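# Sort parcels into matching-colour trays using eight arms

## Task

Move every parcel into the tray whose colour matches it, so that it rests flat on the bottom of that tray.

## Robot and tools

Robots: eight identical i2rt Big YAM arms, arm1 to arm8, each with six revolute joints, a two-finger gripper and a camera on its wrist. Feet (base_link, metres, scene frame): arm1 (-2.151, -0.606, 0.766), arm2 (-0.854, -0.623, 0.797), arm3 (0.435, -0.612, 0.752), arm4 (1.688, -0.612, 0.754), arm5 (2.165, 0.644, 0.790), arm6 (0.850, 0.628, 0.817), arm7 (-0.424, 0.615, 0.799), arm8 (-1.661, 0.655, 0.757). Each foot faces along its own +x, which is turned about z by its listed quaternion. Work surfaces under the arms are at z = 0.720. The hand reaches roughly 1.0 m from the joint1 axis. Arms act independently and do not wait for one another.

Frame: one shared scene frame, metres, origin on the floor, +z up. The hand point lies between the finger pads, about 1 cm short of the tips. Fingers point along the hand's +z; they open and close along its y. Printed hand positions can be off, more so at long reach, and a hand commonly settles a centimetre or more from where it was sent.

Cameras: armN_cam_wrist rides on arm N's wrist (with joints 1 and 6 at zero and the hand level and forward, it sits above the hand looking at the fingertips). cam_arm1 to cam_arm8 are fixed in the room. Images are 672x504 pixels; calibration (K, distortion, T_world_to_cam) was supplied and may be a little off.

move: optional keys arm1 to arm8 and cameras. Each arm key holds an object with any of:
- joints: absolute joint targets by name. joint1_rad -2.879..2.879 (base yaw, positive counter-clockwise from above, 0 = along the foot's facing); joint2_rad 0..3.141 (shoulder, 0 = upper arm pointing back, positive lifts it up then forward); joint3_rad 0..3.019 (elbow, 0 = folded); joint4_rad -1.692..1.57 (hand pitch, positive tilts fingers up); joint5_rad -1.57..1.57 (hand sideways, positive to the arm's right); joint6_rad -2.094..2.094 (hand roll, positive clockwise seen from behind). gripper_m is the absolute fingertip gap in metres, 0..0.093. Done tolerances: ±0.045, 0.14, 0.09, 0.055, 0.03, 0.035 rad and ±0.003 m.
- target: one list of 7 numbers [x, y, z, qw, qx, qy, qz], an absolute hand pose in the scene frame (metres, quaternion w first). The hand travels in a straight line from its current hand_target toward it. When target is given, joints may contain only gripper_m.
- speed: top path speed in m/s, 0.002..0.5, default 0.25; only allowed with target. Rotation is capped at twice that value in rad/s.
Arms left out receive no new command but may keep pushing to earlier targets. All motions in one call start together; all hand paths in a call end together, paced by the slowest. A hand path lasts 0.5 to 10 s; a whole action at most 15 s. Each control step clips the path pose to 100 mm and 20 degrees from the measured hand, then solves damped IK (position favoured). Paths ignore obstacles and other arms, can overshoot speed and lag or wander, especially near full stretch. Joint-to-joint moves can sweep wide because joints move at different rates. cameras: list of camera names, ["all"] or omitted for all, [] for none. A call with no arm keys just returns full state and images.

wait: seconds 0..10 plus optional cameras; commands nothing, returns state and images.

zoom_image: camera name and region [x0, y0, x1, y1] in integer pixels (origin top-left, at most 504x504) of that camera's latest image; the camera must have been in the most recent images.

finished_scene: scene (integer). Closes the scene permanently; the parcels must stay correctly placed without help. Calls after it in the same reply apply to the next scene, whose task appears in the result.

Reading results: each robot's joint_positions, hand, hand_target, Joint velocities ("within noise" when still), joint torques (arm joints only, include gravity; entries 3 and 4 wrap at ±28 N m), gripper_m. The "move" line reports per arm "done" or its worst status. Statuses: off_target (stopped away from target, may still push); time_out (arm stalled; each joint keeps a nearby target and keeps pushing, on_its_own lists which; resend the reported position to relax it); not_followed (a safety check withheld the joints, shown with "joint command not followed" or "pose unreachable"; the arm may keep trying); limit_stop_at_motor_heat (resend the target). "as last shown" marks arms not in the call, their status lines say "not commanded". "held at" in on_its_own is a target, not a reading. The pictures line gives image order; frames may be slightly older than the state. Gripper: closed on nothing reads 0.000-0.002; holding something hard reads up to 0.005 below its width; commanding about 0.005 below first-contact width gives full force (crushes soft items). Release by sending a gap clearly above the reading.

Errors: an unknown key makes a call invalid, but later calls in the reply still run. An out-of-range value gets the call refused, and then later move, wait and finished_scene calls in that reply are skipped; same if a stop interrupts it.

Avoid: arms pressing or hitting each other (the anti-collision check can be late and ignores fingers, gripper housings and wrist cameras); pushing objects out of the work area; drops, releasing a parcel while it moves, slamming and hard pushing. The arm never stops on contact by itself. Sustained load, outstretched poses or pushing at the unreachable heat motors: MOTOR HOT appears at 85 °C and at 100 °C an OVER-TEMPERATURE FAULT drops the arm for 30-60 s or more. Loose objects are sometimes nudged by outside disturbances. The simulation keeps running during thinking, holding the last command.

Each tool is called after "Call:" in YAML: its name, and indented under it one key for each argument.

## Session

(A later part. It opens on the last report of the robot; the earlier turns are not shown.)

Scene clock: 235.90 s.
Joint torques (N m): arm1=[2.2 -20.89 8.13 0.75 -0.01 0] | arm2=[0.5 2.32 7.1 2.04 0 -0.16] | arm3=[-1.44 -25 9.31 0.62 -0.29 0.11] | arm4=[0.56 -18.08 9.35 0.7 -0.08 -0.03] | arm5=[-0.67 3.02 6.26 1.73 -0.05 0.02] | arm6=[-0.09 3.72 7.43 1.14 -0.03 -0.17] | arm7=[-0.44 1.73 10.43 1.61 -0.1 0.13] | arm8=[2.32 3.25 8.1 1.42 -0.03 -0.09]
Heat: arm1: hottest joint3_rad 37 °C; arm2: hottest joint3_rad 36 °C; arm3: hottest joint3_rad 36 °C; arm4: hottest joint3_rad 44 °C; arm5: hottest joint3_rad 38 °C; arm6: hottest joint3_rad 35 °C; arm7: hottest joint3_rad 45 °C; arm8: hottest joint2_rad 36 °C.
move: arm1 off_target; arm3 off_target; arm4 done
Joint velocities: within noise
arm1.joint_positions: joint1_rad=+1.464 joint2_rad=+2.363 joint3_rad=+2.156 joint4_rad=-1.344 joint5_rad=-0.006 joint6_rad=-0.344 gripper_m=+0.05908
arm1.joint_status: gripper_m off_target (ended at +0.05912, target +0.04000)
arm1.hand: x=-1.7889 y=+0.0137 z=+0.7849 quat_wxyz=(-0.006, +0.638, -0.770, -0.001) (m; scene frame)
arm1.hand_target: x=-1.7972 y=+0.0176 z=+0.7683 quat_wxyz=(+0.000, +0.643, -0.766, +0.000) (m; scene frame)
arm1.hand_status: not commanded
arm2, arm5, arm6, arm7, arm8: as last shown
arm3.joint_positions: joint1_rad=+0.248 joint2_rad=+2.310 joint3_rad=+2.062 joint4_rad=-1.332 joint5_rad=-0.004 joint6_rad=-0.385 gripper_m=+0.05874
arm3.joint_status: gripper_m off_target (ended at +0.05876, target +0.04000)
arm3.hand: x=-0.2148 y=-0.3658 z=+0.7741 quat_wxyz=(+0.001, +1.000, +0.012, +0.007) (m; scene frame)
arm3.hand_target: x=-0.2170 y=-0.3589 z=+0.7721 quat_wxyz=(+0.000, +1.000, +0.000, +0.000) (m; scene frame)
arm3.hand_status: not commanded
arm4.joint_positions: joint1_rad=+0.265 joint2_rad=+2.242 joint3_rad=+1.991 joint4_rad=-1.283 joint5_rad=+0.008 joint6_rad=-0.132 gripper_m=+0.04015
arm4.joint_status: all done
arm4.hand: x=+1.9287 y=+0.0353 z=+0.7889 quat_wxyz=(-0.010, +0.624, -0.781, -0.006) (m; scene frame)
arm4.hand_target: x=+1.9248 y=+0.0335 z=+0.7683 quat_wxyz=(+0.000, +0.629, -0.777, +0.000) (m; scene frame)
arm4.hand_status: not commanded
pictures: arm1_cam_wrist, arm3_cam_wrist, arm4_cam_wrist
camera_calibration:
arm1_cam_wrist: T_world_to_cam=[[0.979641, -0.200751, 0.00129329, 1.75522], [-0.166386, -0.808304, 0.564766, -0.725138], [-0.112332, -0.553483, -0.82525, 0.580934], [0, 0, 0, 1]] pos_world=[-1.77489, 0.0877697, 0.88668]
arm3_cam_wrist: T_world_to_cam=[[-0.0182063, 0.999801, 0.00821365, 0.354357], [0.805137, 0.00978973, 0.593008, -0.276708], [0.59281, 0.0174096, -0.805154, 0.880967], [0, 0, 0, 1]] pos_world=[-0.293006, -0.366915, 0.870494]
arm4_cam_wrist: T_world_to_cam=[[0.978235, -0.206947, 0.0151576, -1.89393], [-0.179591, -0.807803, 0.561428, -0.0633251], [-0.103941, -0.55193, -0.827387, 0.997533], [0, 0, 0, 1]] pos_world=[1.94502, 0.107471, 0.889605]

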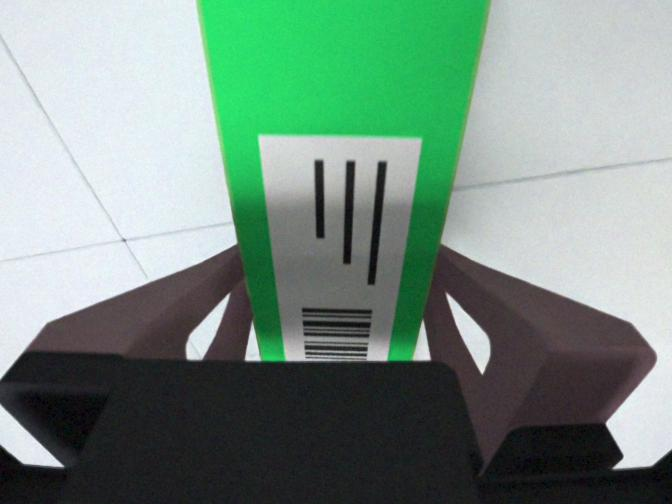

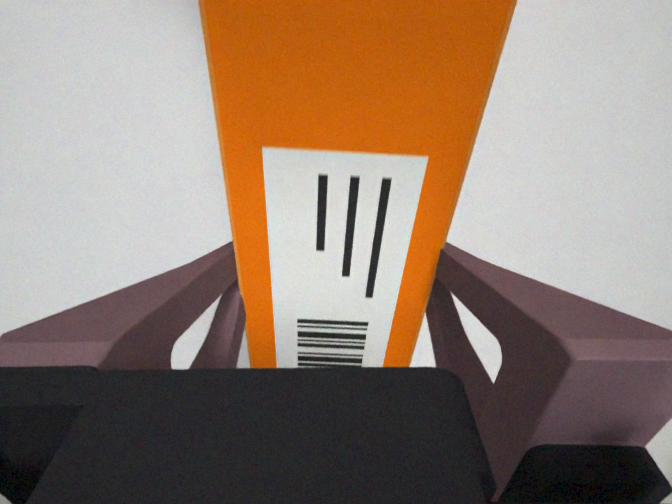

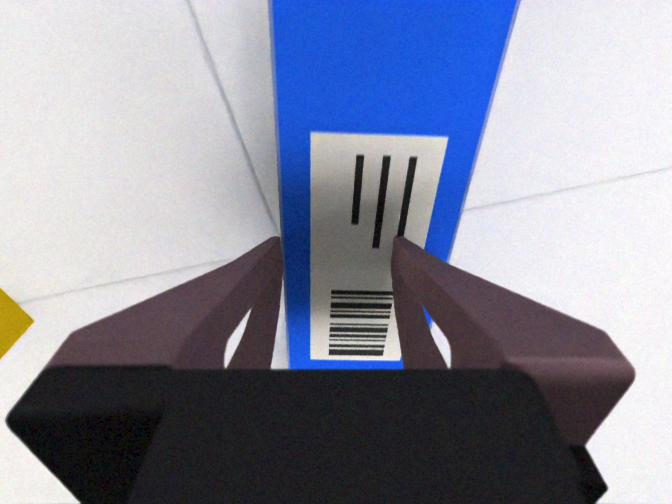

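Call:
move:
  arm4: {"joints":{"gripper_m":0.093}}
  arm1: {"target":[-1.797,0.01,0.92,0,-0.643,0.766,0]}
  arm3: {"target":[-0.21,-0.359,0.92,0,1,0,0]}
  cameras: []

Call:
move:
  arm4: {"target":[1.938,0.032,0.83,0,-0.612,0.791,0]}
  arm1: {"joints":{"joint2_rad":1.489,"joint3_rad":1.401,"joint4_rad":-1.483,"joint6_rad":0}}
  arm3: {"joints":{"joint2_rad":1.489,"joint3_rad":1.401,"joint4_rad":-1.483,"joint6_rad":0}}
  cameras: []

Call:
move:
  arm4: {"target":[1.938,0.032,0.765,0,-0.612,0.791,0],"speed":0.13}
  arm1: {"joints":{"joint6_rad":-1.5}}
  arm3: {"joints":{"joint6_rad":-1.5}}
  cameras: ["arm4_cam_wrist"]

Call:
move:
  arm4: {"joints":{"gripper_m":0.04}}
  arm1: {"joints":{"joint1_rad":-1.553}}
  arm3: {"joints":{"joint1_rad":2.136}}
  cameras: ["arm4_cam_wrist","cam_arm1","cam_arm3"]

Scene clock: 259.73 s.
Joint torques (N m): arm1=[1.67 -20.84 12.71 -0.1 -0.04 -0.05] | arm2=[0.5 2.32 7.1 2.06 0 -0.16] | arm3=[-1.96 -25.88 14.38 -0.47 -0.28 0.05] | arm4=[0.62 -18.08 9.35 0.7 -0.09 -0.03] | arm5=[-0.85 3.19 6.32 1.81 -0.09 0.05] | arm6=[-0.03 3.6 7.43 1.17 -0.03 -0.17] | arm7=[-0.38 1.49 10.44 1.59 -0.09 0.12] | arm8=[1.85 3.6 8.03 1.43 -0.01 -0.1]
Heat: arm1: hottest joint3_rad 36 °C; arm2: hottest joint3_rad 35 °C; arm3: hottest joint3_rad 35 °C; arm4: hottest joint3_rad 45 °C; arm5: hottest joint3_rad 37 °C; arm6: hottest joint3_rad 34 °C; arm7: hottest joint3_rad 45 °C; arm8: hottest joint2_rad 33 °C.
move: arm1 off_target; arm3 off_target; arm4 done
Joint velocities: within noise
arm1.joint_positions: joint1_rad=+1.464 joint2_rad=+2.287 joint3_rad=+2.360 joint4_rad=-1.656 joint5_rad=-0.006 joint6_rad=-0.344 gripper_m=+0.05909
arm1.joint_status: not commanded
arm1.hand: x=-1.7985 y=-0.0007 z=+0.9141 quat_wxyz=(+0.009, +0.638, -0.770, +0.004) (m; scene frame)
arm1.hand_target: x=-1.7975 y=+0.0095 z=+0.9198 quat_wxyz=(-0.001, +0.643, -0.766, +0.000) (m; scene frame)
arm1.hand_status: off_target (0.012 m and 1.3 deg from the pose sent, 0.135 m and 1.0 deg at the start)
arm2, arm5, arm6, arm7, arm8: as last shown
arm3.joint_positions: joint1_rad=+0.248 joint2_rad=+2.247 joint3_rad=+2.254 joint4_rad=-1.633 joint5_rad=-0.004 joint6_rad=-0.385 gripper_m=+0.05874
arm3.joint_status: not commanded
arm3.hand: x=-0.2015 y=-0.3718 z=+0.8900 quat_wxyz=(+0.009, +1.000, +0.011, +0.028) (m; scene frame)
arm3.hand_target: x=-0.2083 y=-0.3596 z=+0.9199 quat_wxyz=(+0.000, +1.000, +0.000, +0.000) (m; scene frame)
arm3.hand_status: off_target (0.034 m and 3.6 deg from the pose sent, 0.146 m and 1.5 deg at the start; pose on its path clipped on 8 of 52 steps)
arm4.joint_positions: joint1_rad=+0.265 joint2_rad=+2.242 joint3_rad=+1.991 joint4_rad=-1.283 joint5_rad=+0.008 joint6_rad=-0.132 gripper_m=+0.09288
arm4.joint_status: all done
arm4.hand: x=+1.9287 y=+0.0352 z=+0.7889 quat_wxyz=(-0.010, +0.624, -0.781, -0.006) (m; scene frame)
arm4.hand_target: x=+1.9248 y=+0.0335 z=+0.7683 quat_wxyz=(+0.000, +0.629, -0.777, +0.000) (m; scene frame)
arm4.hand_status: not commanded
pictures: none
No camera images: "cameras" was empty.

Scene clock: 261.50 s.
Joint torques (N m): arm1=[1.61 -11.75 8.42 0.68 0.03 0.07] | arm2=[0.5 2.32 7.1 2.04 0 -0.16] | arm3=[-1.79 -14.97 9.8 0.54 -0.24 0.14] | arm4=[-1.03 -20.72 14.26 -0.31 -0.09 0.12] | arm5=[-0.56 3.19 6.3 1.77 -0.07 0.02] | arm6=[-0.15 3.78 7.43 1.16 -0.03 -0.17] | arm7=[-0.32 1.55 10.48 1.58 -0.1 0.12] | arm8=[2.02 3.6 8.05 1.43 -0.01 -0.11]
Heat: arm1: hottest joint3_rad 36 °C; arm2: hottest joint3_rad 35 °C; arm3: hottest joint3_rad 35 °C; arm4: hottest joint3_rad 45 °C; arm5: hottest joint3_rad 37 °C; arm6: hottest joint3_rad 34 °C; arm7: hottest joint3_rad 45 °C; arm8: hottest joint2_rad 33 °C.
move: arm1 done; arm3 done; arm4 off_target
Joint velocities: within noise
arm1.joint_positions: joint1_rad=+1.464 joint2_rad=+1.492 joint3_rad=+1.404 joint4_rad=-1.494 joint5_rad=-0.006 joint6_rad=-0.008 gripper_m=+0.05908
arm1.joint_status: all done
arm1.hand: x=-1.9315 y=-0.2263 z=+0.9967 quat_wxyz=(+0.008, +0.500, -0.866, +0.005) (m; scene frame)
arm1.hand_target: x=-1.9330 y=-0.2234 z=+0.9969 quat_wxyz=(+0.003, +0.499, -0.866, +0.002) (m; scene frame)
arm1.hand_status: not commanded
arm2, arm5, arm6, arm7, arm8: as last shown
arm3.joint_positions: joint1_rad=+0.248 joint2_rad=+1.497 joint3_rad=+1.393 joint4_rad=-1.496 joint5_rad=-0.004 joint6_rad=-0.016 gripper_m=+0.05872
arm3.joint_status: all done
arm3.hand: x=+0.0279 y=-0.4594 z=+0.9781 quat_wxyz=(+0.001, +0.985, -0.172, +0.016) (m; scene frame)
arm3.hand_target: x=+0.0254 y=-0.4525 z=+0.9844 quat_wxyz=(+0.000, +0.982, -0.187, +0.001) (m; scene frame)
arm3.hand_status: not commanded
arm4.joint_positions: joint1_rad=+0.265 joint2_rad=+2.238 joint3_rad=+2.025 joint4_rad=-1.396 joint5_rad=+0.008 joint6_rad=-0.123 gripper_m=+0.09288
arm4.joint_status: not commanded
arm4.hand: x=+1.9232 y=+0.0200 z=+0.8039 quat_wxyz=(+0.022, +0.621, -0.784, +0.014) (m; scene frame)
arm4.hand_target: x=+1.9375 y=+0.0306 z=+0.8301 quat_wxyz=(+0.000, +0.612, -0.791, +0.000) (m; scene frame)
arm4.hand_status: off_target (0.032 m and 3.3 deg from the pose sent, 0.042 m and 2.3 deg at the start)
pictures: none
No camera images: "cameras" was empty.

Scene clock: 263.73 s.
Joint torques (N m): arm1=[1.32 -11.52 8.35 0.55 -0.08 -0.07] | arm2=[0.5 2.32 7.1 2.06 0 -0.16] | arm3=[-1.79 -14.68 9.73 0.51 -0.33 -0.19] | arm4=[-1.08 -17.79 9.47 0.79 -0.1 0.11] | arm5=[-0.32 3.25 6.09 1.73 -0.06 0.03] | arm6=[-0.09 3.72 7.42 1.16 -0.03 -0.17] | arm7=[-0.38 1.61 10.4 1.59 -0.08 0.12] | arm8=[1.85 3.37 8.05 1.46 -0.01 -0.1]
Heat: arm1: hottest joint3_rad 36 °C; arm2: hottest joint3_rad 35 °C; arm3: hottest joint2_rad 34 °C; arm4: hottest joint3_rad 45 °C; arm5: hottest joint3_rad 37 °C; arm6: hottest joint3_rad 34 °C; arm7: hottest joint3_rad 45 °C; arm8: hottest joint2_rad 33 °C.
move: arm1 done; arm3 done; arm4 off_target
Joint velocities: within noise
arm1.joint_positions: joint1_rad=+1.464 joint2_rad=+1.492 joint3_rad=+1.404 joint4_rad=-1.494 joint5_rad=-0.006 joint6_rad=-1.492 gripper_m=+0.05912
arm1.joint_status: all done
arm1.hand: x=-1.9315 y=-0.2263 z=+0.9967 quat_wxyz=(+0.009, +0.954, -0.300, -0.001) (m; scene frame)
arm1.hand_target: x=-1.9329 y=-0.2234 z=+0.9969 quat_wxyz=(+0.003, +0.956, -0.293, -0.001) (m; scene frame)
arm1.hand_status: not commanded
arm2.joint_positions: joint1_rad=-2.098 joint2_rad=+0.599 joint3_rad=+1.402 joint4_rad=-1.489 joint5_rad=+0.002 joint6_rad=+0.393 gripper_m=+0.09292
arm2.joint_status: not commanded
arm2.hand: x=-0.6652 y=-0.5483 z=+1.3164 quat_wxyz=(-0.396, -0.005, -0.904, -0.162) (m; scene frame)
arm2.hand_target: x=-0.6645 y=-0.5472 z=+1.3170 quat_wxyz=(-0.398, -0.001, -0.903, -0.162) (m; scene frame)
arm2.hand_status: not commanded
arm3.joint_positions: joint1_rad=+0.248 joint2_rad=+1.497 joint3_rad=+1.393 joint4_rad=-1.496 joint5_rad=-0.004 joint6_rad=-1.484 gripper_m=+0.05880
arm3.joint_status: all done
arm3.hand: x=+0.0279 y=-0.4594 z=+0.9781 quat_wxyz=(+0.012, +0.847, +0.532, +0.011) (m; scene frame)
arm3.hand_target: x=+0.0254 y=-0.4525 z=+0.9844 quat_wxyz=(+0.001, +0.846, +0.533, +0.001) (m; scene frame)
arm3.hand_status: not commanded
arm4.joint_positions: joint1_rad=+0.265 joint2_rad=+2.246 joint3_rad=+2.000 joint4_rad=-1.285 joint5_rad=+0.008 joint6_rad=-0.123 gripper_m=+0.09288
arm4.joint_status: not commanded
arm4.hand: x=+1.9295 y=+0.0372 z=+0.7891 quat_wxyz=(-0.011, +0.621, -0.784, -0.007) (m; scene frame)
arm4.hand_target: x=+1.9376 y=+0.0314 z=+0.7655 quat_wxyz=(+0.000, +0.612, -0.791, +0.000) (m; scene frame)
arm4.hand_status: off_target (0.026 m and 2.0 deg from the pose sent, 0.043 m and 3.2 deg at the start)
arm5.joint_positions: joint1_rad=+1.497 joint2_rad=+0.602 joint3_rad=+1.396 joint4_rad=-1.490 joint5_rad=+0.000 joint6_rad=+0.004 gripper_m=+0.09288
arm5.joint_status: not commanded
arm5.hand: x=+2.0951 y=+0.4480 z=+1.3045 quat_wxyz=(+0.245, +0.741, +0.524, -0.342) (m; scene frame)
arm5.hand_target: x=+2.0950 y=+0.4481 z=+1.3086 quat_wxyz=(+0.250, +0.741, +0.519, -0.346) (m; scene frame)
arm5.hand_status: not commanded
arm6.joint_positions: joint1_rad=-1.318 joint2_rad=+0.590 joint3_rad=+1.398 joint4_rad=-1.477 joint5_rad=+0.001 joint6_rad=-0.036 gripper_m=+0.09290
arm6.joint_status: not commanded
arm6.hand: x=+0.7779 y=+0.4399 z=+1.3382 quat_wxyz=(-0.240, -0.732, -0.524, +0.363) (m; scene frame)
arm6.hand_target: x=+0.7785 y=+0.4370 z=+1.3369 quat_wxyz=(-0.237, -0.730, -0.531, +0.359) (m; scene frame)
arm6.hand_status: not commanded
arm7.joint_positions: joint1_rad=-0.316 joint2_rad=+0.535 joint3_rad=+1.368 joint4_rad=-1.177 joint5_rad=-0.073 joint6_rad=-0.126 gripper_m=+0.09396
arm7.joint_status: not commanded
arm7.hand: x=-0.2873 y=+0.4416 z=+1.3804 quat_wxyz=(-0.508, -0.311, -0.757, +0.270) (m; scene frame)
arm7.hand_target: x=-0.2897 y=+0.4449 z=+1.3917 quat_wxyz=(-0.517, -0.307, -0.750, +0.275) (m; scene frame)
arm7.hand_status: not commanded
arm8.joint_positions: joint1_rad=+0.397 joint2_rad=+0.597 joint3_rad=+1.404 joint4_rad=-1.490 joint5_rad=-0.002 joint6_rad=-0.027 gripper_m=+0.09293
arm8.joint_status: not commanded
arm8.hand: x=-1.7030 y=+0.4585 z=+1.2779 quat_wxyz=(-0.267, -0.694, -0.578, +0.337) (m; scene frame)
arm8.hand_target: x=-1.7037 y=+0.4559 z=+1.2774 quat_wxyz=(-0.265, -0.691, -0.580, +0.339) (m; scene frame)
arm8.hand_status: not commanded
pictures: arm4_cam_wrist
camera_calibration:
arm4_cam_wrist: T_world_to_cam=[[0.976279, -0.21595, 0.0156261, -1.89057], [-0.187527, -0.807293, 0.559564, -0.0449539], [-0.108223, -0.549221, -0.82864, 1.00803], [0, 0, 0, 1]] pos_world=[1.94639, 0.109074, 0.889994]

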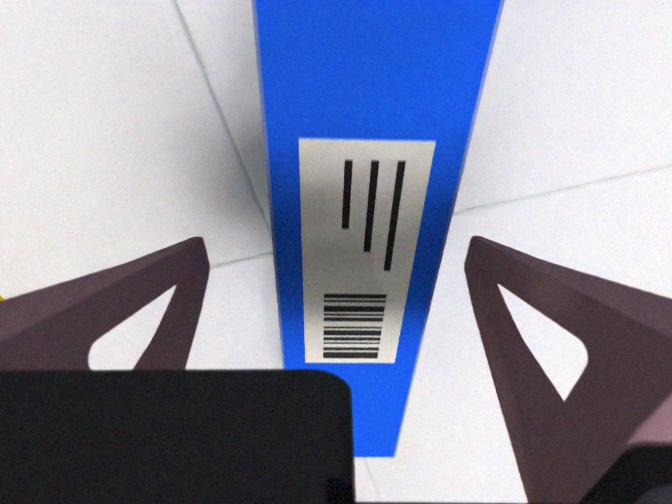

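Scene clock: 266.73 s.
Joint torques (N m): arm1=[2.26 -11.63 8.4 0.43 -0.11 -0.07] | arm2=[0.5 2.32 7.09 2.04 0 -0.16] | arm3=[-1.67 -14.8 9.73 0.28 -0.15 -0.21] | arm4=[-1.08 -17.79 9.47 0.79 -0.1 0.11] | arm5=[-1.26 3.37 6.19 1.85 -0.05 0.03] | arm6=[-0.09 3.72 7.43 1.16 -0.03 -0.17] | arm7=[-0.21 1.67 10.41 1.61 -0.08 0.12] | arm8=[2.02 3.55 8.05 1.5 0 -0.1]
Heat: arm1: hottest joint3_rad 35 °C; arm2: hottest joint3_rad 35 °C; arm3: hottest joint2_rad 34 °C; arm4: hottest joint3_rad 45 °C; arm5: hottest joint3_rad 37 °C; arm6: hottest joint3_rad 34 °C; arm7: hottest joint3_rad 45 °C; arm8: hottest joint2_rad 33 °C.
move: arm1 done; arm3 done; arm4 done
Joint velocities: within noise
arm1.joint_positions: joint1_rad=-1.562 joint2_rad=+1.492 joint3_rad=+1.404 joint4_rad=-1.489 joint5_rad=-0.006 joint6_rad=-1.493 gripper_m=+0.05908
arm1.joint_status: all done
arm1.hand: x=-2.3284 y=-1.0052 z=+1.0034 quat_wxyz=(-0.006, -0.244, -0.970, +0.002) (m; scene frame)
arm1.hand_target: x=-2.3247 y=-1.0073 z=+1.0037 quat_wxyz=(-0.007, -0.236, -0.972, +0.005) (m; scene frame)
arm1.hand_status: not commanded
arm2, arm5, arm6, arm7, arm8: as last shown
arm3.joint_positions: joint1_rad=+2.148 joint2_rad=+1.497 joint3_rad=+1.393 joint4_rad=-1.490 joint5_rad=-0.009 joint6_rad=-1.485 gripper_m=+0.05891
arm3.joint_status: all done
arm3.hand: x=+0.4207 y=-1.0486 z=+0.9769 quat_wxyz=(+0.007, +0.059, +0.998, +0.015) (m; scene frame)
arm3.hand_target: x=+0.4151 y=-1.0518 z=+0.9830 quat_wxyz=(+0.006, +0.058, +0.998, +0.003) (m; scene frame)
arm3.hand_status: not commanded
arm4.joint_positions: joint1_rad=+0.265 joint2_rad=+2.246 joint3_rad=+2.000 joint4_rad=-1.285 joint5_rad=+0.008 joint6_rad=-0.123 gripper_m=+0.04013
arm4.joint_status: all done
arm4.hand: x=+1.9295 y=+0.0372 z=+0.7891 quat_wxyz=(-0.011, +0.621, -0.784, -0.007) (m; scene frame)
arm4.hand_target: x=+1.9375 y=+0.0314 z=+0.7655 quat_wxyz=(+0.000, +0.612, -0.791, +0.000) (m; scene frame)
arm4.hand_status: not commanded
pictures: arm4_cam_wrist, cam_arm1, cam_arm3
camera_calibration:
arm4_cam_wrist: T_world_to_cam=[[0.976279, -0.21595, 0.0156261, -1.89057], [-0.187527, -0.807293, 0.559564, -0.0449539], [-0.108223, -0.549221, -0.82864, 1.00803], [0, 0, 0, 1]] pos_world=[1.94639, 0.109074, 0.889994]

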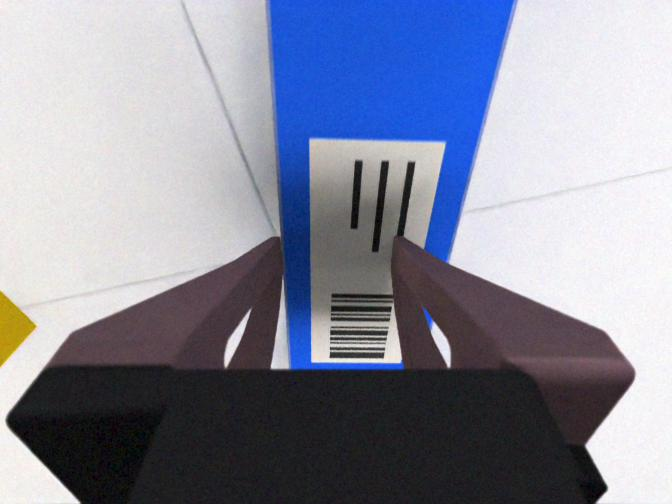

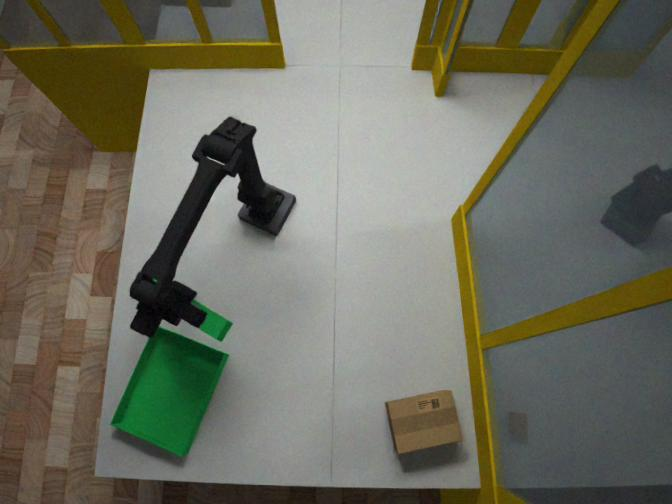

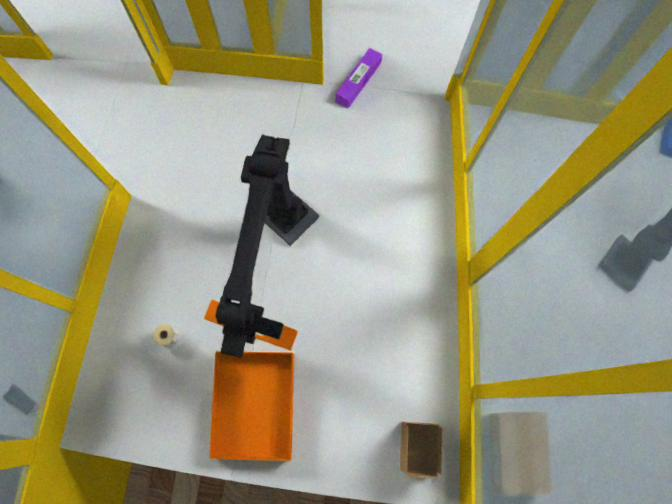

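Call:
move:
  arm1: {"joints":{"joint6_rad":-0.055}}
  arm3: {"joints":{"joint6_rad":-0.17}}
  arm4: {"joints":{"gripper_m":0.093}}
  cameras: []

Call:
move:
  arm1: {"target":[-2.420,-1.235,0.9,0,0.819,0.574,0]}
  arm3: {"target":[0.404,-1.287,0.9,0,0.6626,0.749,0]}
  arm4: {"target":[1.942,0.033,0.83,0,-0.618,0.786,0]}
  cameras: ["arm4_cam_wrist"]

Scene clock: 315.70 s.
Joint torques (N m): arm1=[2.14 -11.28 8.46 0.5 -0.01 0.09] | arm2=[0.5 2.32 7.1 2.04 0 -0.16] | arm3=[-1.49 -14.8 9.78 0.38 -0.08 0.18] | arm4=[-0.97 -17.79 9.46 0.79 -0.1 0.11] | arm5=[-1.14 2.78 6.13 1.83 -0.07 0.03] | arm6=[-0.09 3.66 7.42 1.14 -0.03 -0.17] | arm7=[-0.38 1.67 10.44 1.55 -0.09 0.12] | arm8=[2.08 3.6 8.02 1.43 -0.01 -0.1]
Heat: arm1: hottest joint3_rad 34 °C; arm2: hottest joint3_rad 35 °C; arm3: hottest joint2_rad 33 °C; arm4: hottest joint3_rad 42 °C; arm5: hottest joint3_rad 37 °C; arm6: hottest joint3_rad 34 °C; arm7: hottest joint3_rad 46 °C; arm8: hottest joint3_rad 32 °C.
move: arm1 done; arm3 done; arm4 done
Joint velocities: within noise
arm1.joint_positions: joint1_rad=-1.562 joint2_rad=+1.492 joint3_rad=+1.404 joint4_rad=-1.489 joint5_rad=-0.006 joint6_rad=-0.063 gripper_m=+0.05906
arm1.joint_status: all done
arm1.hand: x=-2.3284 y=-1.0052 z=+1.0034 quat_wxyz=(-0.006, -0.820, -0.573, -0.003) (m; scene frame)
arm1.hand_target: x=-2.3247 y=-1.0073 z=+1.0037 quat_wxyz=(-0.009, -0.820, -0.573, +0.000) (m; scene frame)
arm1.hand_status: not commanded
arm2, arm5, arm6, arm7, arm8: as last shown
arm3.joint_positions: joint1_rad=+2.148 joint2_rad=+1.497 joint3_rad=+1.393 joint4_rad=-1.490 joint5_rad=-0.009 joint6_rad=-0.187 gripper_m=+0.05885
arm3.joint_status: all done
arm3.hand: x=+0.4207 y=-1.0486 z=+0.9769 quat_wxyz=(-0.004, +0.651, +0.759, +0.016) (m; scene frame)
arm3.hand_target: x=+0.4151 y=-1.0518 z=+0.9830 quat_wxyz=(+0.003, +0.662, +0.750, +0.006) (m; scene frame)
arm3.hand_status: not commanded
arm4.joint_positions: joint1_rad=+0.264 joint2_rad=+2.246 joint3_rad=+2.000 joint4_rad=-1.285 joint5_rad=+0.008 joint6_rad=-0.122 gripper_m=+0.09288
arm4.joint_status: all done
arm4.hand: x=+1.9305 y=+0.0368 z=+0.7891 quat_wxyz=(-0.011, +0.620, -0.784, -0.007) (m; scene frame)
arm4.hand_target: x=+1.9377 y=+0.0313 z=+0.7655 quat_wxyz=(+0.000, +0.612, -0.791, +0.000) (m; scene frame)
arm4.hand_status: not commanded
pictures: none
No camera images: "cameras" was empty.

Scene clock: 317.83 s.
Joint torques (N m): arm1=[2.32 -19.78 12.72 -0.12 0.15 0.09] | arm2=[0.5 2.32 7.09 2.06 0 -0.16] | arm3=[-1.26 -23.65 14.37 -0.46 0.02 0.13] | arm4=[-1.08 -20.84 14.34 -0.31 -0.07 -0.03] | arm5=[-1.26 2.78 6.34 1.83 -0.09 0.01] | arm6=[-0.09 3.72 7.42 1.14 -0.03 -0.17] | arm7=[-0.44 1.73 10.44 1.65 -0.1 0.11] | arm8=[1.9 3.49 8.12 1.48 -0.02 -0.1]
Heat: arm1: hottest joint3_rad 35 °C; arm2: hottest joint3_rad 35 °C; arm3: hottest joint2_rad 33 °C; arm4: hottest joint3_rad 42 °C; arm5: hottest joint3_rad 37 °C; arm6: hottest joint3_rad 34 °C; arm7: hottest joint3_rad 46 °C; arm8: hottest joint3_rad 32 °C.
move: arm1 off_target; arm3 off_target; arm4 off_target
Joint velocities: within noise
arm1.joint_positions: joint1_rad=-1.559 joint2_rad=+2.199 joint3_rad=+2.120 joint4_rad=-1.520 joint5_rad=+0.004 joint6_rad=-0.060 gripper_m=+0.05906
arm1.joint_status: not commanded
arm1.hand: x=-2.4224 y=-1.2211 z=+0.8922 quat_wxyz=(+0.004, -0.820, -0.572, -0.010) (m; scene frame)
arm1.hand_target: x=-2.4196 y=-1.2344 z=+0.9000 quat_wxyz=(-0.001, -0.819, -0.574, +0.001) (m; scene frame)
arm1.hand_status: off_target (0.016 m and 1.2 deg from the pose sent, 0.268 m and 0.8 deg at the start)
arm2, arm5, arm6, arm7, arm8: as last shown
arm3.joint_positions: joint1_rad=+2.148 joint2_rad=+2.161 joint3_rad=+2.084 joint4_rad=-1.531 joint5_rad=+0.001 joint6_rad=-0.182 gripper_m=+0.05885
arm3.joint_status: not commanded
arm3.hand: x=+0.4120 y=-1.2729 z=+0.8800 quat_wxyz=(-0.012, +0.652, +0.758, +0.018) (m; scene frame)
arm3.hand_target: x=+0.4041 y=-1.2857 z=+0.9002 quat_wxyz=(+0.000, +0.663, +0.749, -0.001) (m; scene frame)
arm3.hand_status: off_target (0.026 m and 2.9 deg from the pose sent, 0.251 m and 2.6 deg at the start)
arm4.joint_positions: joint1_rad=+0.261 joint2_rad=+2.246 joint3_rad=+2.038 joint4_rad=-1.402 joint5_rad=+0.008 joint6_rad=-0.126 gripper_m=+0.09288
arm4.joint_status: not commanded
arm4.hand: x=+1.9264 y=+0.0212 z=+0.8034 quat_wxyz=(+0.023, +0.621, -0.784, +0.014) (m; scene frame)
arm4.hand_target: x=+1.9415 y=+0.0317 z=+0.8303 quat_wxyz=(-0.001, +0.618, -0.786, +0.000) (m; scene frame)
arm4.hand_status: off_target (0.033 m and 3.1 deg from the pose sent, 0.043 m and 1.5 deg at the start)
pictures: arm4_cam_wrist
camera_calibration:
arm4_cam_wrist: T_world_to_cam=[[0.97661, -0.214969, 0.00467247, -1.88313], [-0.171, -0.763314, 0.622985, -0.150155], [-0.130356, -0.609212, -0.78222, 1.01734], [0, 0, 0, 1]] pos_world=[1.94603, 0.100348, 0.89813]

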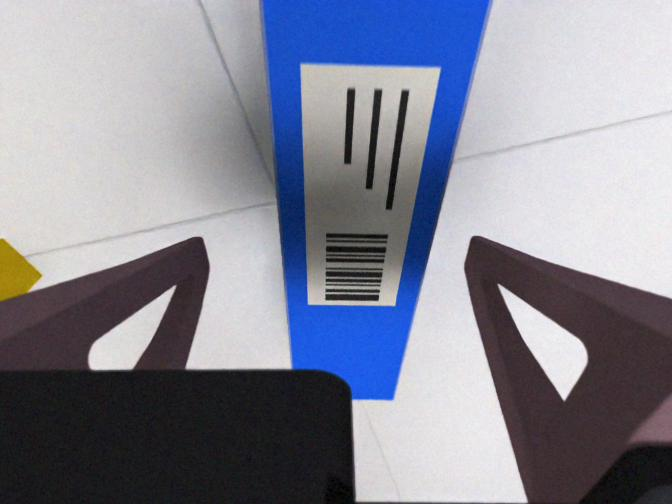

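Call:
move:
  arm1: {"target":[-2.420,-1.237,0.765,0,0.819,0.574,0],"speed":0.15}
  arm3: {"target":[0.400,-1.291,0.765,0,0.6626,0.749,0],"speed":0.15}
  arm4: {"target":[1.950,0.036,0.742,0,-0.618,0.786,0],"speed":0.12}
  cameras: ["arm4_cam_wrist"]

Scene clock: 328.10 s.
Joint torques (N m): arm1=[2.43 -19.66 7.9 0.73 0.19 0.07] | arm2=[0.5 2.26 7.1 2.04 0 -0.16] | arm3=[-1.61 -23.24 8.91 0.81 -0.03 0.06] | arm4=[-1.08 -18.55 9.92 0.77 -0.11 -0.04] | arm5=[-0.79 3.08 6.16 1.78 -0.05 0.02] | arm6=[-0.03 3.72 7.43 1.16 -0.03 -0.17] | arm7=[-0.32 1.55 10.44 1.58 -0.1 0.12] | arm8=[1.96 3.6 8.05 1.47 0 -0.11]
Heat: arm1: hottest joint3_rad 38 °C; arm2: hottest joint3_rad 35 °C; arm3: hottest joint3_rad 34 °C; arm4: hottest joint3_rad 43 °C; arm5: hottest joint3_rad 37 °C; arm6: hottest joint3_rad 34 °C; arm7: hottest joint3_rad 46 °C; arm8: hottest joint3_rad 32 °C.
move: arm1 off_target; arm3 off_target; arm4 off_target
Joint velocities: within noise
arm1.joint_positions: joint1_rad=-1.559 joint2_rad=+2.279 joint3_rad=+1.976 joint4_rad=-1.256 joint5_rad=+0.004 joint6_rad=-0.059 gripper_m=+0.05906
arm1.joint_status: not commanded
arm1.hand: x=-2.4278 y=-1.2350 z=+0.7856 quat_wxyz=(-0.006, -0.820, -0.572, +0.008) (m; scene frame)
arm1.hand_target: x=-2.4198 y=-1.2364 z=+0.7654 quat_wxyz=(+0.000, -0.819, -0.574, +0.000) (m; scene frame)
arm1.hand_status: off_target (0.022 m and 1.2 deg from the pose sent, 0.128 m and 1.2 deg at the start)
arm2, arm5, arm6, arm7, arm8: as last shown
arm3.joint_positions: joint1_rad=+2.147 joint2_rad=+2.241 joint3_rad=+1.946 joint4_rad=-1.274 joint5_rad=+0.003 joint6_rad=-0.182 gripper_m=+0.05885
arm3.joint_status: not commanded
arm3.hand: x=+0.4111 y=-1.2875 z=+0.7756 quat_wxyz=(+0.000, +0.653, +0.757, +0.003) (m; scene frame)
arm3.hand_target: x=+0.4001 y=-1.2906 z=+0.7652 quat_wxyz=(+0.000, +0.663, +0.749, +0.000) (m; scene frame)
arm3.hand_status: off_target (0.016 m and 1.5 deg from the pose sent, 0.117 m and 2.9 deg at the start)
arm4.joint_positions: joint1_rad=+0.251 joint2_rad=+2.299 joint3_rad=+2.017 joint4_rad=-1.261 joint5_rad=+0.008 joint6_rad=-0.136 gripper_m=+0.09288
arm4.joint_status: not commanded
arm4.hand: x=+1.9405 y=+0.0394 z=+0.7599 quat_wxyz=(-0.006, +0.620, -0.784, -0.003) (m; scene frame)
arm4.hand_target: x=+1.9497 y=+0.0355 z=+0.7423 quat_wxyz=(+0.000, +0.618, -0.786, +0.000) (m; scene frame)
arm4.hand_status: off_target (0.021 m and 0.9 deg from the pose sent, 0.067 m and 3.1 deg at the start)
pictures: arm4_cam_wrist
camera_calibration:
arm4_cam_wrist: T_world_to_cam=[[0.976113, -0.216794, 0.0142665, -1.89906], [-0.186076, -0.800296, 0.570002, -0.0358292], [-0.112156, -0.559041, -0.82152, 0.988827], [0, 0, 0, 1]] pos_world=[1.95793, 0.112416, 0.859856]

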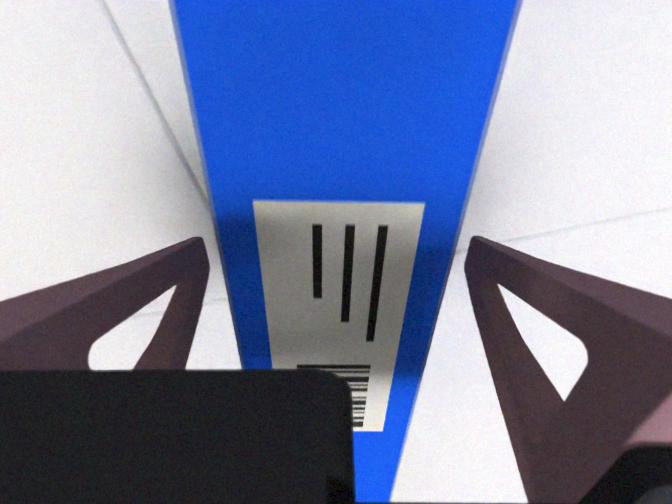

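Call:
move:
  arm1: {"joints":{"gripper_m":0.093}}
  arm3: {"joints":{"gripper_m":0.093}}
  arm4: {"joints":{"gripper_m":0.04}}
  cameras: []

Call:
move:
  arm1: {"target":[-2.420,-1.237,0.93,0,0.819,0.574,0]}
  arm3: {"target":[0.400,-1.291,0.93,0,0.6626,0.749,0]}
  arm4: {"target":[1.940,0.036,0.93,0,-0.618,0.786,0]}
  cameras: ["arm1_cam_wrist","arm3_cam_wrist"]

Call:
move:
  arm1: {"joints":{"joint2_rad":0.6,"joint3_rad":1.401,"joint4_rad":-1.483}}
  arm3: {"joints":{"joint2_rad":0.6,"joint3_rad":1.401,"joint4_rad":-1.483,"joint6_rad":0}}
  arm4: {"joints":{"joint2_rad":1.489,"joint3_rad":1.401,"joint4_rad":-1.483,"joint6_rad":-1.5}}
  cameras: []

Call:
move:
  arm3: {"joints":{"joint1_rad":-1.246}}
  arm4: {"joints":{"joint1_rad":-1.881}}
  arm7: {"joints":{"joint1_rad":-1.054,"joint2_rad":0.6,"joint3_rad":1.401,"joint4_rad":-1.483,"joint5_rad":0,"joint6_rad":0.1,"gripper_m":0.093}}
  cameras: []

Call:
move:
  arm3: {"joints":{"joint2_rad":2.016,"joint3_rad":1.966,"joint4_rad":-1.52}}
  arm4: {"joints":{"joint6_rad":0.03}}
  cameras: []

Call:
move:
  arm3: {"target":[0.620,0.015,0.87,0,-0.588,0.809,0]}
  arm4: {"target":[2.115,-1.187,0.91,0,0.4617,0.887,0]}
  cameras: ["arm3_cam_wrist"]

Scene clock: 349.70 s.
Joint torques (N m): arm1=[2.2 -19.55 7.91 0.75 0.18 0.07] | arm2=[0.44 2.32 7.1 2.06 0 -0.16] | arm3=[-1.73 -23.53 8.87 0.64 -0.04 0.06] | arm4=[-1.08 -18.55 9.92 0.75 -0.09 -0.03] | arm5=[-0.32 3.25 6.2 1.8 -0.05 0.04] | arm6=[-0.03 3.72 7.43 1.16 -0.03 -0.17] | arm7=[-0.26 1.49 10.45 1.55 -0.11 0.12] | arm8=[2.02 3.6 8.13 1.47 0 -0.1]
Heat: arm1: hottest joint3_rad 36 °C; arm2: hottest joint3_rad 35 °C; arm3: hottest joint3_rad 34 °C; arm4: hottest joint3_rad 43 °C; arm5: hottest joint3_rad 37 °C; arm6: hottest joint3_rad 34 °C; arm7: hottest joint3_rad 46 °C; arm8: hottest joint3_rad 32 °C.
move: arm1 done; arm3 done; arm4 off_target
Joint velocities: within noise
arm1.joint_positions: joint1_rad=-1.559 joint2_rad=+2.280 joint3_rad=+1.976 joint4_rad=-1.256 joint5_rad=+0.004 joint6_rad=-0.059 gripper_m=+0.09279
arm1.joint_status: all done
arm1.hand: x=-2.4278 y=-1.2349 z=+0.7849 quat_wxyz=(-0.006, -0.820, -0.572, +0.007) (m; scene frame)
arm1.hand_target: x=-2.4198 y=-1.2364 z=+0.7654 quat_wxyz=(+0.000, -0.819, -0.574, +0.000) (m; scene frame)
arm1.hand_status: not commanded
arm2, arm5, arm6, arm7, arm8: as last shown
arm3.joint_positions: joint1_rad=+2.147 joint2_rad=+2.244 joint3_rad=+1.946 joint4_rad=-1.269 joint5_rad=+0.003 joint6_rad=-0.182 gripper_m=+0.09286
arm3.joint_status: all done
arm3.hand: x=+0.4111 y=-1.2885 z=+0.7736 quat_wxyz=(+0.000, +0.653, +0.757, +0.002) (m; scene frame)
arm3.hand_target: x=+0.4001 y=-1.2906 z=+0.7652 quat_wxyz=(+0.000, +0.663, +0.749, +0.000) (m; scene frame)
arm3.hand_status: not commanded
arm4.joint_positions: joint1_rad=+0.251 joint2_rad=+2.299 joint3_rad=+2.017 joint4_rad=-1.261 joint5_rad=+0.008 joint6_rad=-0.136 gripper_m=+0.05948
arm4.joint_status: gripper_m off_target (ended at +0.05950, target +0.04000)
arm4.hand: x=+1.9405 y=+0.0395 z=+0.7599 quat_wxyz=(-0.006, +0.621, -0.784, -0.004) (m; scene frame)
arm4.hand_target: x=+1.9497 y=+0.0355 z=+0.7423 quat_wxyz=(+0.000, +0.618, -0.786, +0.000) (m; scene frame)
arm4.hand_status: not commanded
pictures: none
No camera images: "cameras" was empty.

Scene clock: 351.47 s.
Joint torques (N m): arm1=[2.37 -18.84 12.7 -0.09 0.16 0.07] | arm2=[0.5 2.32 7.1 2.06 0 -0.16] | arm3=[-1.67 -24.47 14.28 -0.5 -0.02 0.07] | arm4=[0.26 -17.67 14.98 -0.28 -0.08 0.11] | arm5=[-1.14 3.14 6.16 1.78 -0.06 0.03] | arm6=[-0.09 3.66 7.43 1.14 -0.02 -0.17] | arm7=[-0.32 1.67 10.44 1.57 -0.09 0.13] | arm8=[2.02 3.49 7.98 1.47 -0.02 -0.1]
Heat: arm1: hottest joint3_rad 36 °C; arm2: hottest joint3_rad 35 °C; arm3: hottest joint3_rad 35 °C; arm4: hottest joint3_rad 44 °C; arm5: hottest joint3_rad 37 °C; arm6: hottest joint3_rad 34 °C; arm7: hottest joint3_rad 46 °C; arm8: hottest joint3_rad 32 °C.
move: arm1 off_target; arm3 off_target; arm4 off_target
Joint velocities: within noise
arm1.joint_positions: joint1_rad=-1.558 joint2_rad=+2.200 joint3_rad=+2.212 joint4_rad=-1.605 joint5_rad=+0.004 joint6_rad=-0.058 gripper_m=+0.09289
arm1.joint_status: not commanded
arm1.hand: x=-2.4234 y=-1.2236 z=+0.9266 quat_wxyz=(+0.003, -0.820, -0.572, -0.007) (m; scene frame)
arm1.hand_target: x=-2.4197 y=-1.2363 z=+0.9298 quat_wxyz=(+0.000, -0.819, -0.574, +0.000) (m; scene frame)
arm1.hand_status: off_target (0.014 m and 0.9 deg from the pose sent, 0.145 m and 1.1 deg at the start)
arm2, arm5, arm6, arm7, arm8: as last shown
arm3.joint_positions: joint1_rad=+2.147 joint2_rad=+2.184 joint3_rad=+2.195 joint4_rad=-1.622 joint5_rad=+0.003 joint6_rad=-0.182 gripper_m=+0.09297
arm3.joint_status: not commanded
arm3.hand: x=+0.4106 y=-1.2796 z=+0.9071 quat_wxyz=(-0.014, +0.653, +0.757, +0.019) (m; scene frame)
arm3.hand_target: x=+0.4001 y=-1.2897 z=+0.9300 quat_wxyz=(+0.000, +0.663, +0.749, -0.001) (m; scene frame)
arm3.hand_status: off_target (0.028 m and 3.0 deg from the pose sent, 0.157 m and 1.4 deg at the start; pose on its path clipped on 8 of 53 steps)
arm4.joint_positions: joint1_rad=+0.251 joint2_rad=+2.204 joint3_rad=+2.294 joint4_rad=-1.662 joint5_rad=+0.008 joint6_rad=-0.136 gripper_m=+0.05948
arm4.joint_status: not commanded
arm4.hand: x=+1.9363 y=+0.0250 z=+0.9287 quat_wxyz=(+0.006, +0.621, -0.784, +0.004) (m; scene frame)
arm4.hand_target: x=+1.9397 y=+0.0354 z=+0.9299 quat_wxyz=(-0.001, +0.618, -0.786, +0.000) (m; scene frame)
arm4.hand_status: off_target (0.012 m and 0.9 deg from the pose sent, 0.170 m and 0.9 deg at the start)
pictures: arm1_cam_wrist, arm3_cam_wrist
camera_calibration:
arm1_cam_wrist: T_world_to_cam=[[-0.932591, 0.360848, -0.00793891, -1.81007], [0.288065, 0.757379, 0.585999, 1.08653], [0.21747, 0.54421, -0.810273, 2.07036], [0, 0, 0, 1]] pos_world=[-2.45129, -1.29646, 1.02648]
arm3_cam_wrist: T_world_to_cam=[[-0.989847, -0.142129, -0.00120144, 0.224557], [-0.112447, 0.777902, 0.618243, 0.486617], [-0.0869356, 0.612101, -0.785986, 1.65588], [0, 0, 0, 1]] pos_world=[0.42095, -1.36019, 1.00092]

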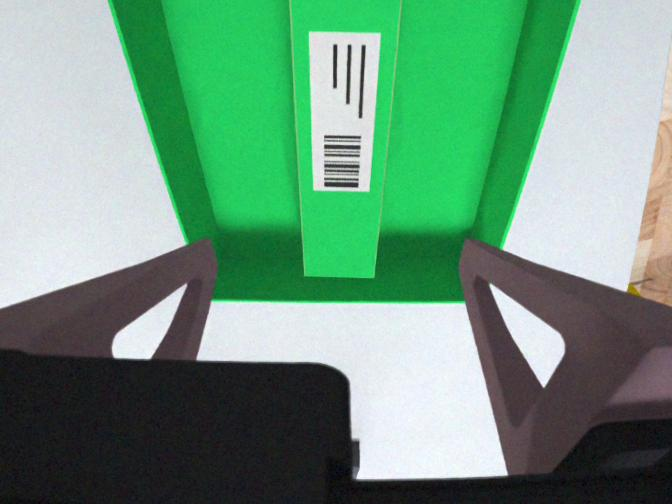

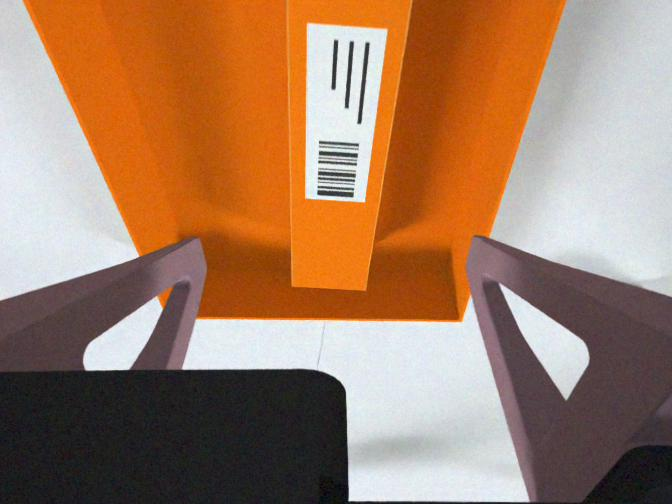

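Scene clock: 353.67 s.
Joint torques (N m): arm1=[2.32 3.49 6.64 1.96 0.19 0.06] | arm2=[0.5 2.32 7.1 2.04 0 -0.16] | arm3=[-1.73 1.03 7.8 1.73 -0.01 0.13] | arm4=[0.21 -10.4 10.18 0.58 -0.16 -0.05] | arm5=[-1.08 2.73 6.23 1.63 -0.06 0.03] | arm6=[-0.09 3.66 7.43 1.13 -0.02 -0.17] | arm7=[-0.26 1.38 10.44 1.59 -0.1 0.13] | arm8=[2.08 3.14 8.06 1.48 -0.01 -0.11]
Heat: arm1: hottest joint3_rad 36 °C; arm2: hottest joint3_rad 35 °C; arm3: hottest joint3_rad 34 °C; arm4: hottest joint3_rad 44 °C; arm5: hottest joint3_rad 37 °C; arm6: hottest joint3_rad 34 °C; arm7: hottest joint3_rad 46 °C; arm8: hottest joint3_rad 32 °C.
move: arm1 done; arm3 done; arm4 done
Joint velocities: within noise
arm1.joint_positions: joint1_rad=-1.558 joint2_rad=+0.600 joint3_rad=+1.409 joint4_rad=-1.493 joint5_rad=+0.004 joint6_rad=-0.058 gripper_m=+0.09289
arm1.joint_status: all done
arm1.hand: x=-2.2349 y=-0.7852 z=+1.2892 quat_wxyz=(-0.228, -0.741, -0.513, +0.368) (m; scene frame)
arm1.hand_target: x=-2.2338 y=-0.7884 z=+1.2874 quat_wxyz=(-0.231, -0.739, -0.515, +0.367) (m; scene frame)
arm1.hand_status: not commanded
arm2, arm5, arm6, arm7, arm8: as last shown
arm3.joint_positions: joint1_rad=+2.147 joint2_rad=+0.597 joint3_rad=+1.398 joint4_rad=-1.496 joint5_rad=+0.003 joint6_rad=-0.016 gripper_m=+0.09297
arm3.joint_status: all done
arm3.hand: x=+0.4246 y=-0.8162 z=+1.2666 quat_wxyz=(+0.291, +0.648, +0.634, -0.304) (m; scene frame)
arm3.hand_target: x=+0.4211 y=-0.8189 z=+1.2699 quat_wxyz=(+0.294, +0.656, +0.622, -0.309) (m; scene frame)
arm3.hand_status: not commanded
arm4.joint_positions: joint1_rad=+0.251 joint2_rad=+1.487 joint3_rad=+1.400 joint4_rad=-1.494 joint5_rad=+0.008 joint6_rad=-1.491 gripper_m=+0.05953
arm4.joint_status: all done
arm4.hand: x=+1.8487 y=-0.2034 z=+0.9822 quat_wxyz=(+0.012, +0.975, -0.222, -0.002) (m; scene frame)
arm4.hand_target: x=+1.8496 y=-0.2002 z=+0.9818 quat_wxyz=(+0.007, +0.976, -0.217, -0.001) (m; scene frame)
arm4.hand_status: not commanded
pictures: none
No camera images: "cameras" was empty.

Scene clock: 356.73 s.
Joint torques (N m): arm1=[2.2 3.25 6.64 2.04 0.15 0.1] | arm2=[0.5 2.32 7.1 2.04 0 -0.16] | arm3=[-1.61 1.38 7.94 1.72 -0.07 0.12] | arm4=[0.67 -10.29 10.24 0.39 -0.19 -0.03] | arm5=[-0.73 3.49 6.32 1.74 -0.04 0.04] | arm6=[-0.09 3.6 7.41 1.16 -0.03 -0.18] | arm7=[-1.08 0.38 11.77 0.85 0.05 0.2] | arm8=[1.79 3.31 8.08 1.47 -0.03 -0.11]
Heat: arm1: hottest joint3_rad 36 °C; arm2: hottest joint3_rad 35 °C; arm3: hottest joint3_rad 34 °C; arm4: hottest joint3_rad 44 °C; arm5: hottest joint3_rad 37 °C; arm6: hottest joint3_rad 34 °C; arm7: hottest joint3_rad 46 °C; arm8: hottest joint3_rad 32 °C.
move: arm3 done; arm4 done; arm7 done
Joint velocities: within noise
arm1: as last shown
arm2.joint_positions: joint1_rad=-2.098 joint2_rad=+0.599 joint3_rad=+1.402 joint4_rad=-1.489 joint5_rad=+0.002 joint6_rad=+0.393 gripper_m=+0.09292
arm2.joint_status: not commanded
arm2.hand: x=-0.6652 y=-0.5483 z=+1.3164 quat_wxyz=(-0.396, -0.005, -0.904, -0.162) (m; scene frame)
arm2.hand_target: x=-0.6645 y=-0.5472 z=+1.3170 quat_wxyz=(-0.398, -0.001, -0.903, -0.162) (m; scene frame)
arm2.hand_status: not commanded
arm3.joint_positions: joint1_rad=-1.232 joint2_rad=+0.597 joint3_rad=+1.398 joint4_rad=-1.496 joint5_rad=+0.004 joint6_rad=-0.015 gripper_m=+0.09301
arm3.joint_status: all done
arm3.hand: x=+0.4877 y=-0.4209 z=+1.2693 quat_wxyz=(-0.344, +0.552, -0.716, -0.253) (m; scene frame)
arm3.hand_target: x=+0.4914 y=-0.4191 z=+1.2726 quat_wxyz=(-0.349, +0.540, -0.722, -0.256) (m; scene frame)
arm3.hand_status: not commanded
arm4.joint_positions: joint1_rad=-1.891 joint2_rad=+1.487 joint3_rad=+1.400 joint4_rad=-1.489 joint5_rad=+0.009 joint6_rad=-1.492 gripper_m=+0.05946
arm4.joint_status: all done
arm4.hand: x=+1.9470 y=-0.9630 z=+0.9885 quat_wxyz=(+0.012, +0.273, -0.962, +0.002) (m; scene frame)
arm4.hand_target: x=+1.9518 y=-0.9618 z=+0.9880 quat_wxyz=(+0.011, +0.282, -0.959, +0.004) (m; scene frame)
arm4.hand_status: not commanded
arm5.joint_positions: joint1_rad=+1.497 joint2_rad=+0.602 joint3_rad=+1.396 joint4_rad=-1.490 joint5_rad=+0.000 joint6_rad=+0.004 gripper_m=+0.09288
arm5.joint_status: not commanded
arm5.hand: x=+2.0951 y=+0.4480 z=+1.3045 quat_wxyz=(+0.245, +0.741, +0.524, -0.342) (m; scene frame)
arm5.hand_target: x=+2.0950 y=+0.4481 z=+1.3086 quat_wxyz=(+0.250, +0.741, +0.519, -0.346) (m; scene frame)
arm5.hand_status: not commanded
arm6.joint_positions: joint1_rad=-1.318 joint2_rad=+0.590 joint3_rad=+1.398 joint4_rad=-1.477 joint5_rad=+0.001 joint6_rad=-0.036 gripper_m=+0.09290
arm6.joint_status: not commanded
arm6.hand: x=+0.7779 y=+0.4399 z=+1.3382 quat_wxyz=(-0.240, -0.732, -0.524, +0.363) (m; scene frame)
arm6.hand_target: x=+0.7785 y=+0.4370 z=+1.3369 quat_wxyz=(-0.237, -0.730, -0.531, +0.359) (m; scene frame)
arm6.hand_status: not commanded
arm7.joint_positions: joint1_rad=-1.045 joint2_rad=+0.606 joint3_rad=+1.368 joint4_rad=-1.472 joint5_rad=-0.002 joint6_rad=+0.090 gripper_m=+0.09310
arm7.joint_status: all done
arm7.hand: x=-0.4476 y=+0.4027 z=+1.3038 quat_wxyz=(-0.291, -0.705, -0.575, +0.297) (m; scene frame)
arm7.hand_target: x=-0.4489 y=+0.4106 z=+1.3183 quat_wxyz=(-0.299, -0.706, -0.564, +0.307) (m; scene frame)
arm7.hand_status: not commanded
arm8.joint_positions: joint1_rad=+0.397 joint2_rad=+0.597 joint3_rad=+1.404 joint4_rad=-1.490 joint5_rad=-0.002 joint6_rad=-0.027 gripper_m=+0.09293
arm8.joint_status: not commanded
arm8.hand: x=-1.7030 y=+0.4585 z=+1.2779 quat_wxyz=(-0.267, -0.694, -0.578, +0.337) (m; scene frame)
arm8.hand_target: x=-1.7037 y=+0.4559 z=+1.2774 quat_wxyz=(-0.265, -0.691, -0.580, +0.339) (m; scene frame)
arm8.hand_status: not commanded
pictures: none
No camera images: "cameras" was empty.

Scene clock: 359.00 s.
Joint torques (N m): arm1=[2.08 3.31 6.68 1.99 0.16 0.07] | arm2=[0.5 2.32 7.1 2.06 0 -0.16] | arm3=[-1.79 -23.59 12.11 -0.18 -0.05 0.12] | arm4=[0.62 -10.34 10.32 0.47 -0.11 0.14] | arm5=[-0.56 2.84 6.16 1.92 -0.09 0.01] | arm6=[-0.15 3.66 7.42 1.16 -0.03 -0.17] | arm7=[-1.2 0.26 11.77 0.87 0.03 0.21] | arm8=[2.08 3.25 8.05 1.44 -0.01 -0.1]
Heat: arm1: hottest joint3_rad 36 °C; arm2: hottest joint3_rad 35 °C; arm3: hottest joint3_rad 34 °C; arm4: hottest joint3_rad 44 °C; arm5: hottest joint3_rad 37 °C; arm6: hottest joint3_rad 34 °C; arm7: hottest joint3_rad 46 °C; arm8: hottest joint3_rad 32 °C.
move: arm3 done; arm4 done
Joint velocities: arm1=[within noise] | arm2=[within noise] | arm3=[within noise] | arm4=[within noise] | arm5=[within noise] | arm6=[within noise] | arm7=[-0.044 -0.005 0.007 -0.017 0.037 -0.037 0] | arm8=[within noise]
arm1, arm2, arm5, arm6, arm7, arm8: as last shown
arm1.hand_target: x=-2.2338 y=-0.7884 z=+1.2874 quat_wxyz=(-0.231, -0.740, -0.515, +0.367) (m; scene frame)
arm3.joint_positions: joint1_rad=-1.232 joint2_rad=+2.044 joint3_rad=+1.932 joint4_rad=-1.512 joint5_rad=+0.004 joint6_rad=-0.015 gripper_m=+0.09301
arm3.joint_status: all done
arm3.hand: x=+0.6027 y=-0.0147 z=+0.9040 quat_wxyz=(+0.017, +0.610, -0.792, +0.017) (m; scene frame)
arm3.hand_target: x=+0.6127 y=-0.0107 z=+0.9343 quat_wxyz=(-0.006, +0.599, -0.801, +0.001) (m; scene frame)
arm3.hand_status: not commanded
arm4.joint_positions: joint1_rad=-1.891 joint2_rad=+1.487 joint3_rad=+1.400 joint4_rad=-1.489 joint5_rad=+0.009 joint6_rad=+0.021 gripper_m=+0.05942
arm4.joint_status: all done
arm4.hand: x=+1.9470 y=-0.9630 z=+0.9885 quat_wxyz=(+0.007, -0.462, -0.887, +0.010) (m; scene frame)
arm4.hand_target: x=+1.9518 y=-0.9618 z=+0.9880 quat_wxyz=(+0.005, -0.461, -0.887, +0.010) (m; scene frame)
arm4.hand_status: not commanded
pictures: none
No camera images: "cameras" was empty.

Scene clock: 361.53 s.
Joint torques (N m): arm1=[2.08 3.19 6.58 2 0.19 0.07] | arm2=[0.5 2.32 7.1 2.04 0 -0.16] | arm3=[-1.85 -22.3 12.21 0.55 -0.26 0.13] | arm4=[-0.5 -18.67 14.79 -0.24 -0.15 0.05] | arm5=[-0.73 3.25 6.23 1.98 -0.06 0.03] | arm6=[-0.09 3.72 7.43 1.16 -0.03 -0.17] | arm7=[-1.03 0.38 11.78 0.85 0.04 0.2] | arm8=[1.96 3.31 8.09 1.47 -0.02 -0.11]
Heat: arm1: hottest joint3_rad 35 °C; arm2: hottest joint3_rad 35 °C; arm3: hottest joint2_rad 34 °C; arm4: hottest joint3_rad 45 °C; arm5: hottest joint3_rad 37 °C; arm6: hottest joint3_rad 34 °C; arm7: hottest joint3_rad 47 °C; arm8: hottest joint3_rad 32 °C.
move: arm3 off_target; arm4 done
Joint velocities: within noise
arm1, arm2, arm5, arm6, arm7, arm8: as last shown
arm3.joint_positions: joint1_rad=-1.233 joint2_rad=+2.112 joint3_rad=+1.932 joint4_rad=-1.439 joint5_rad=+0.000 joint6_rad=+0.010 gripper_m=+0.09301
arm3.joint_status: not commanded
arm3.hand: x=+0.6075 y=+0.0028 z=+0.8621 quat_wxyz=(+0.015, +0.600, -0.800, +0.014) (m; scene frame)
arm3.hand_target: x=+0.6200 y=+0.0142 z=+0.8703 quat_wxyz=(+0.000, +0.588, -0.809, +0.000) (m; scene frame)
arm3.hand_status: off_target (0.019 m and 3.0 deg from the pose sent, 0.048 m and 4.3 deg at the start)
arm4.joint_positions: joint1_rad=-1.891 joint2_rad=+2.319 joint3_rad=+2.423 joint4_rad=-1.684 joint5_rad=-0.013 joint6_rad=+0.021 gripper_m=+0.05942
arm4.joint_status: not commanded
arm4.hand: x=+2.1085 y=-1.1794 z=+0.9102 quat_wxyz=(+0.004, -0.462, -0.887, -0.001) (m; scene frame)
arm4.hand_target: x=+2.1146 y=-1.1864 z=+0.9099 quat_wxyz=(-0.003, -0.462, -0.887, +0.001) (m; scene frame)
arm4.hand_status: done (0.010 m and 0.5 deg from the pose sent, 0.291 m and 1.4 deg at the start; a joint's target at an end of its range on 23 of 76 steps)
pictures: arm3_cam_wrist
camera_calibration:
arm3_cam_wrist: T_world_to_cam=[[0.958855, -0.283544, 0.0141529, -0.595047], [-0.23194, -0.75365, 0.614992, -0.381352], [-0.163711, -0.59297, -0.788407, 0.904829], [0, 0, 0, 1]] pos_world=[0.630243, 0.0804089, 0.956323]

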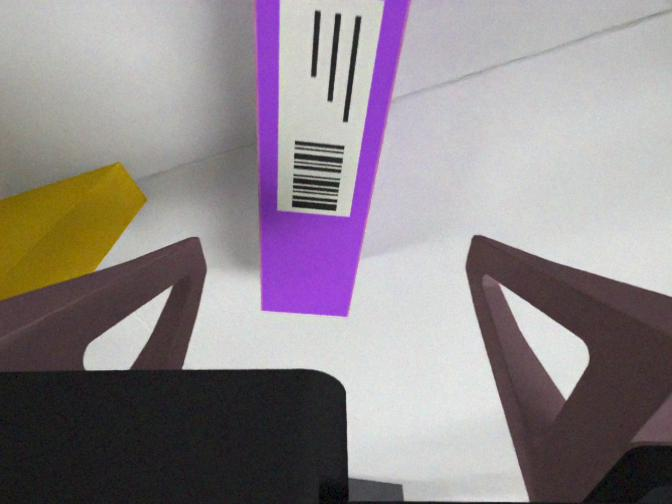

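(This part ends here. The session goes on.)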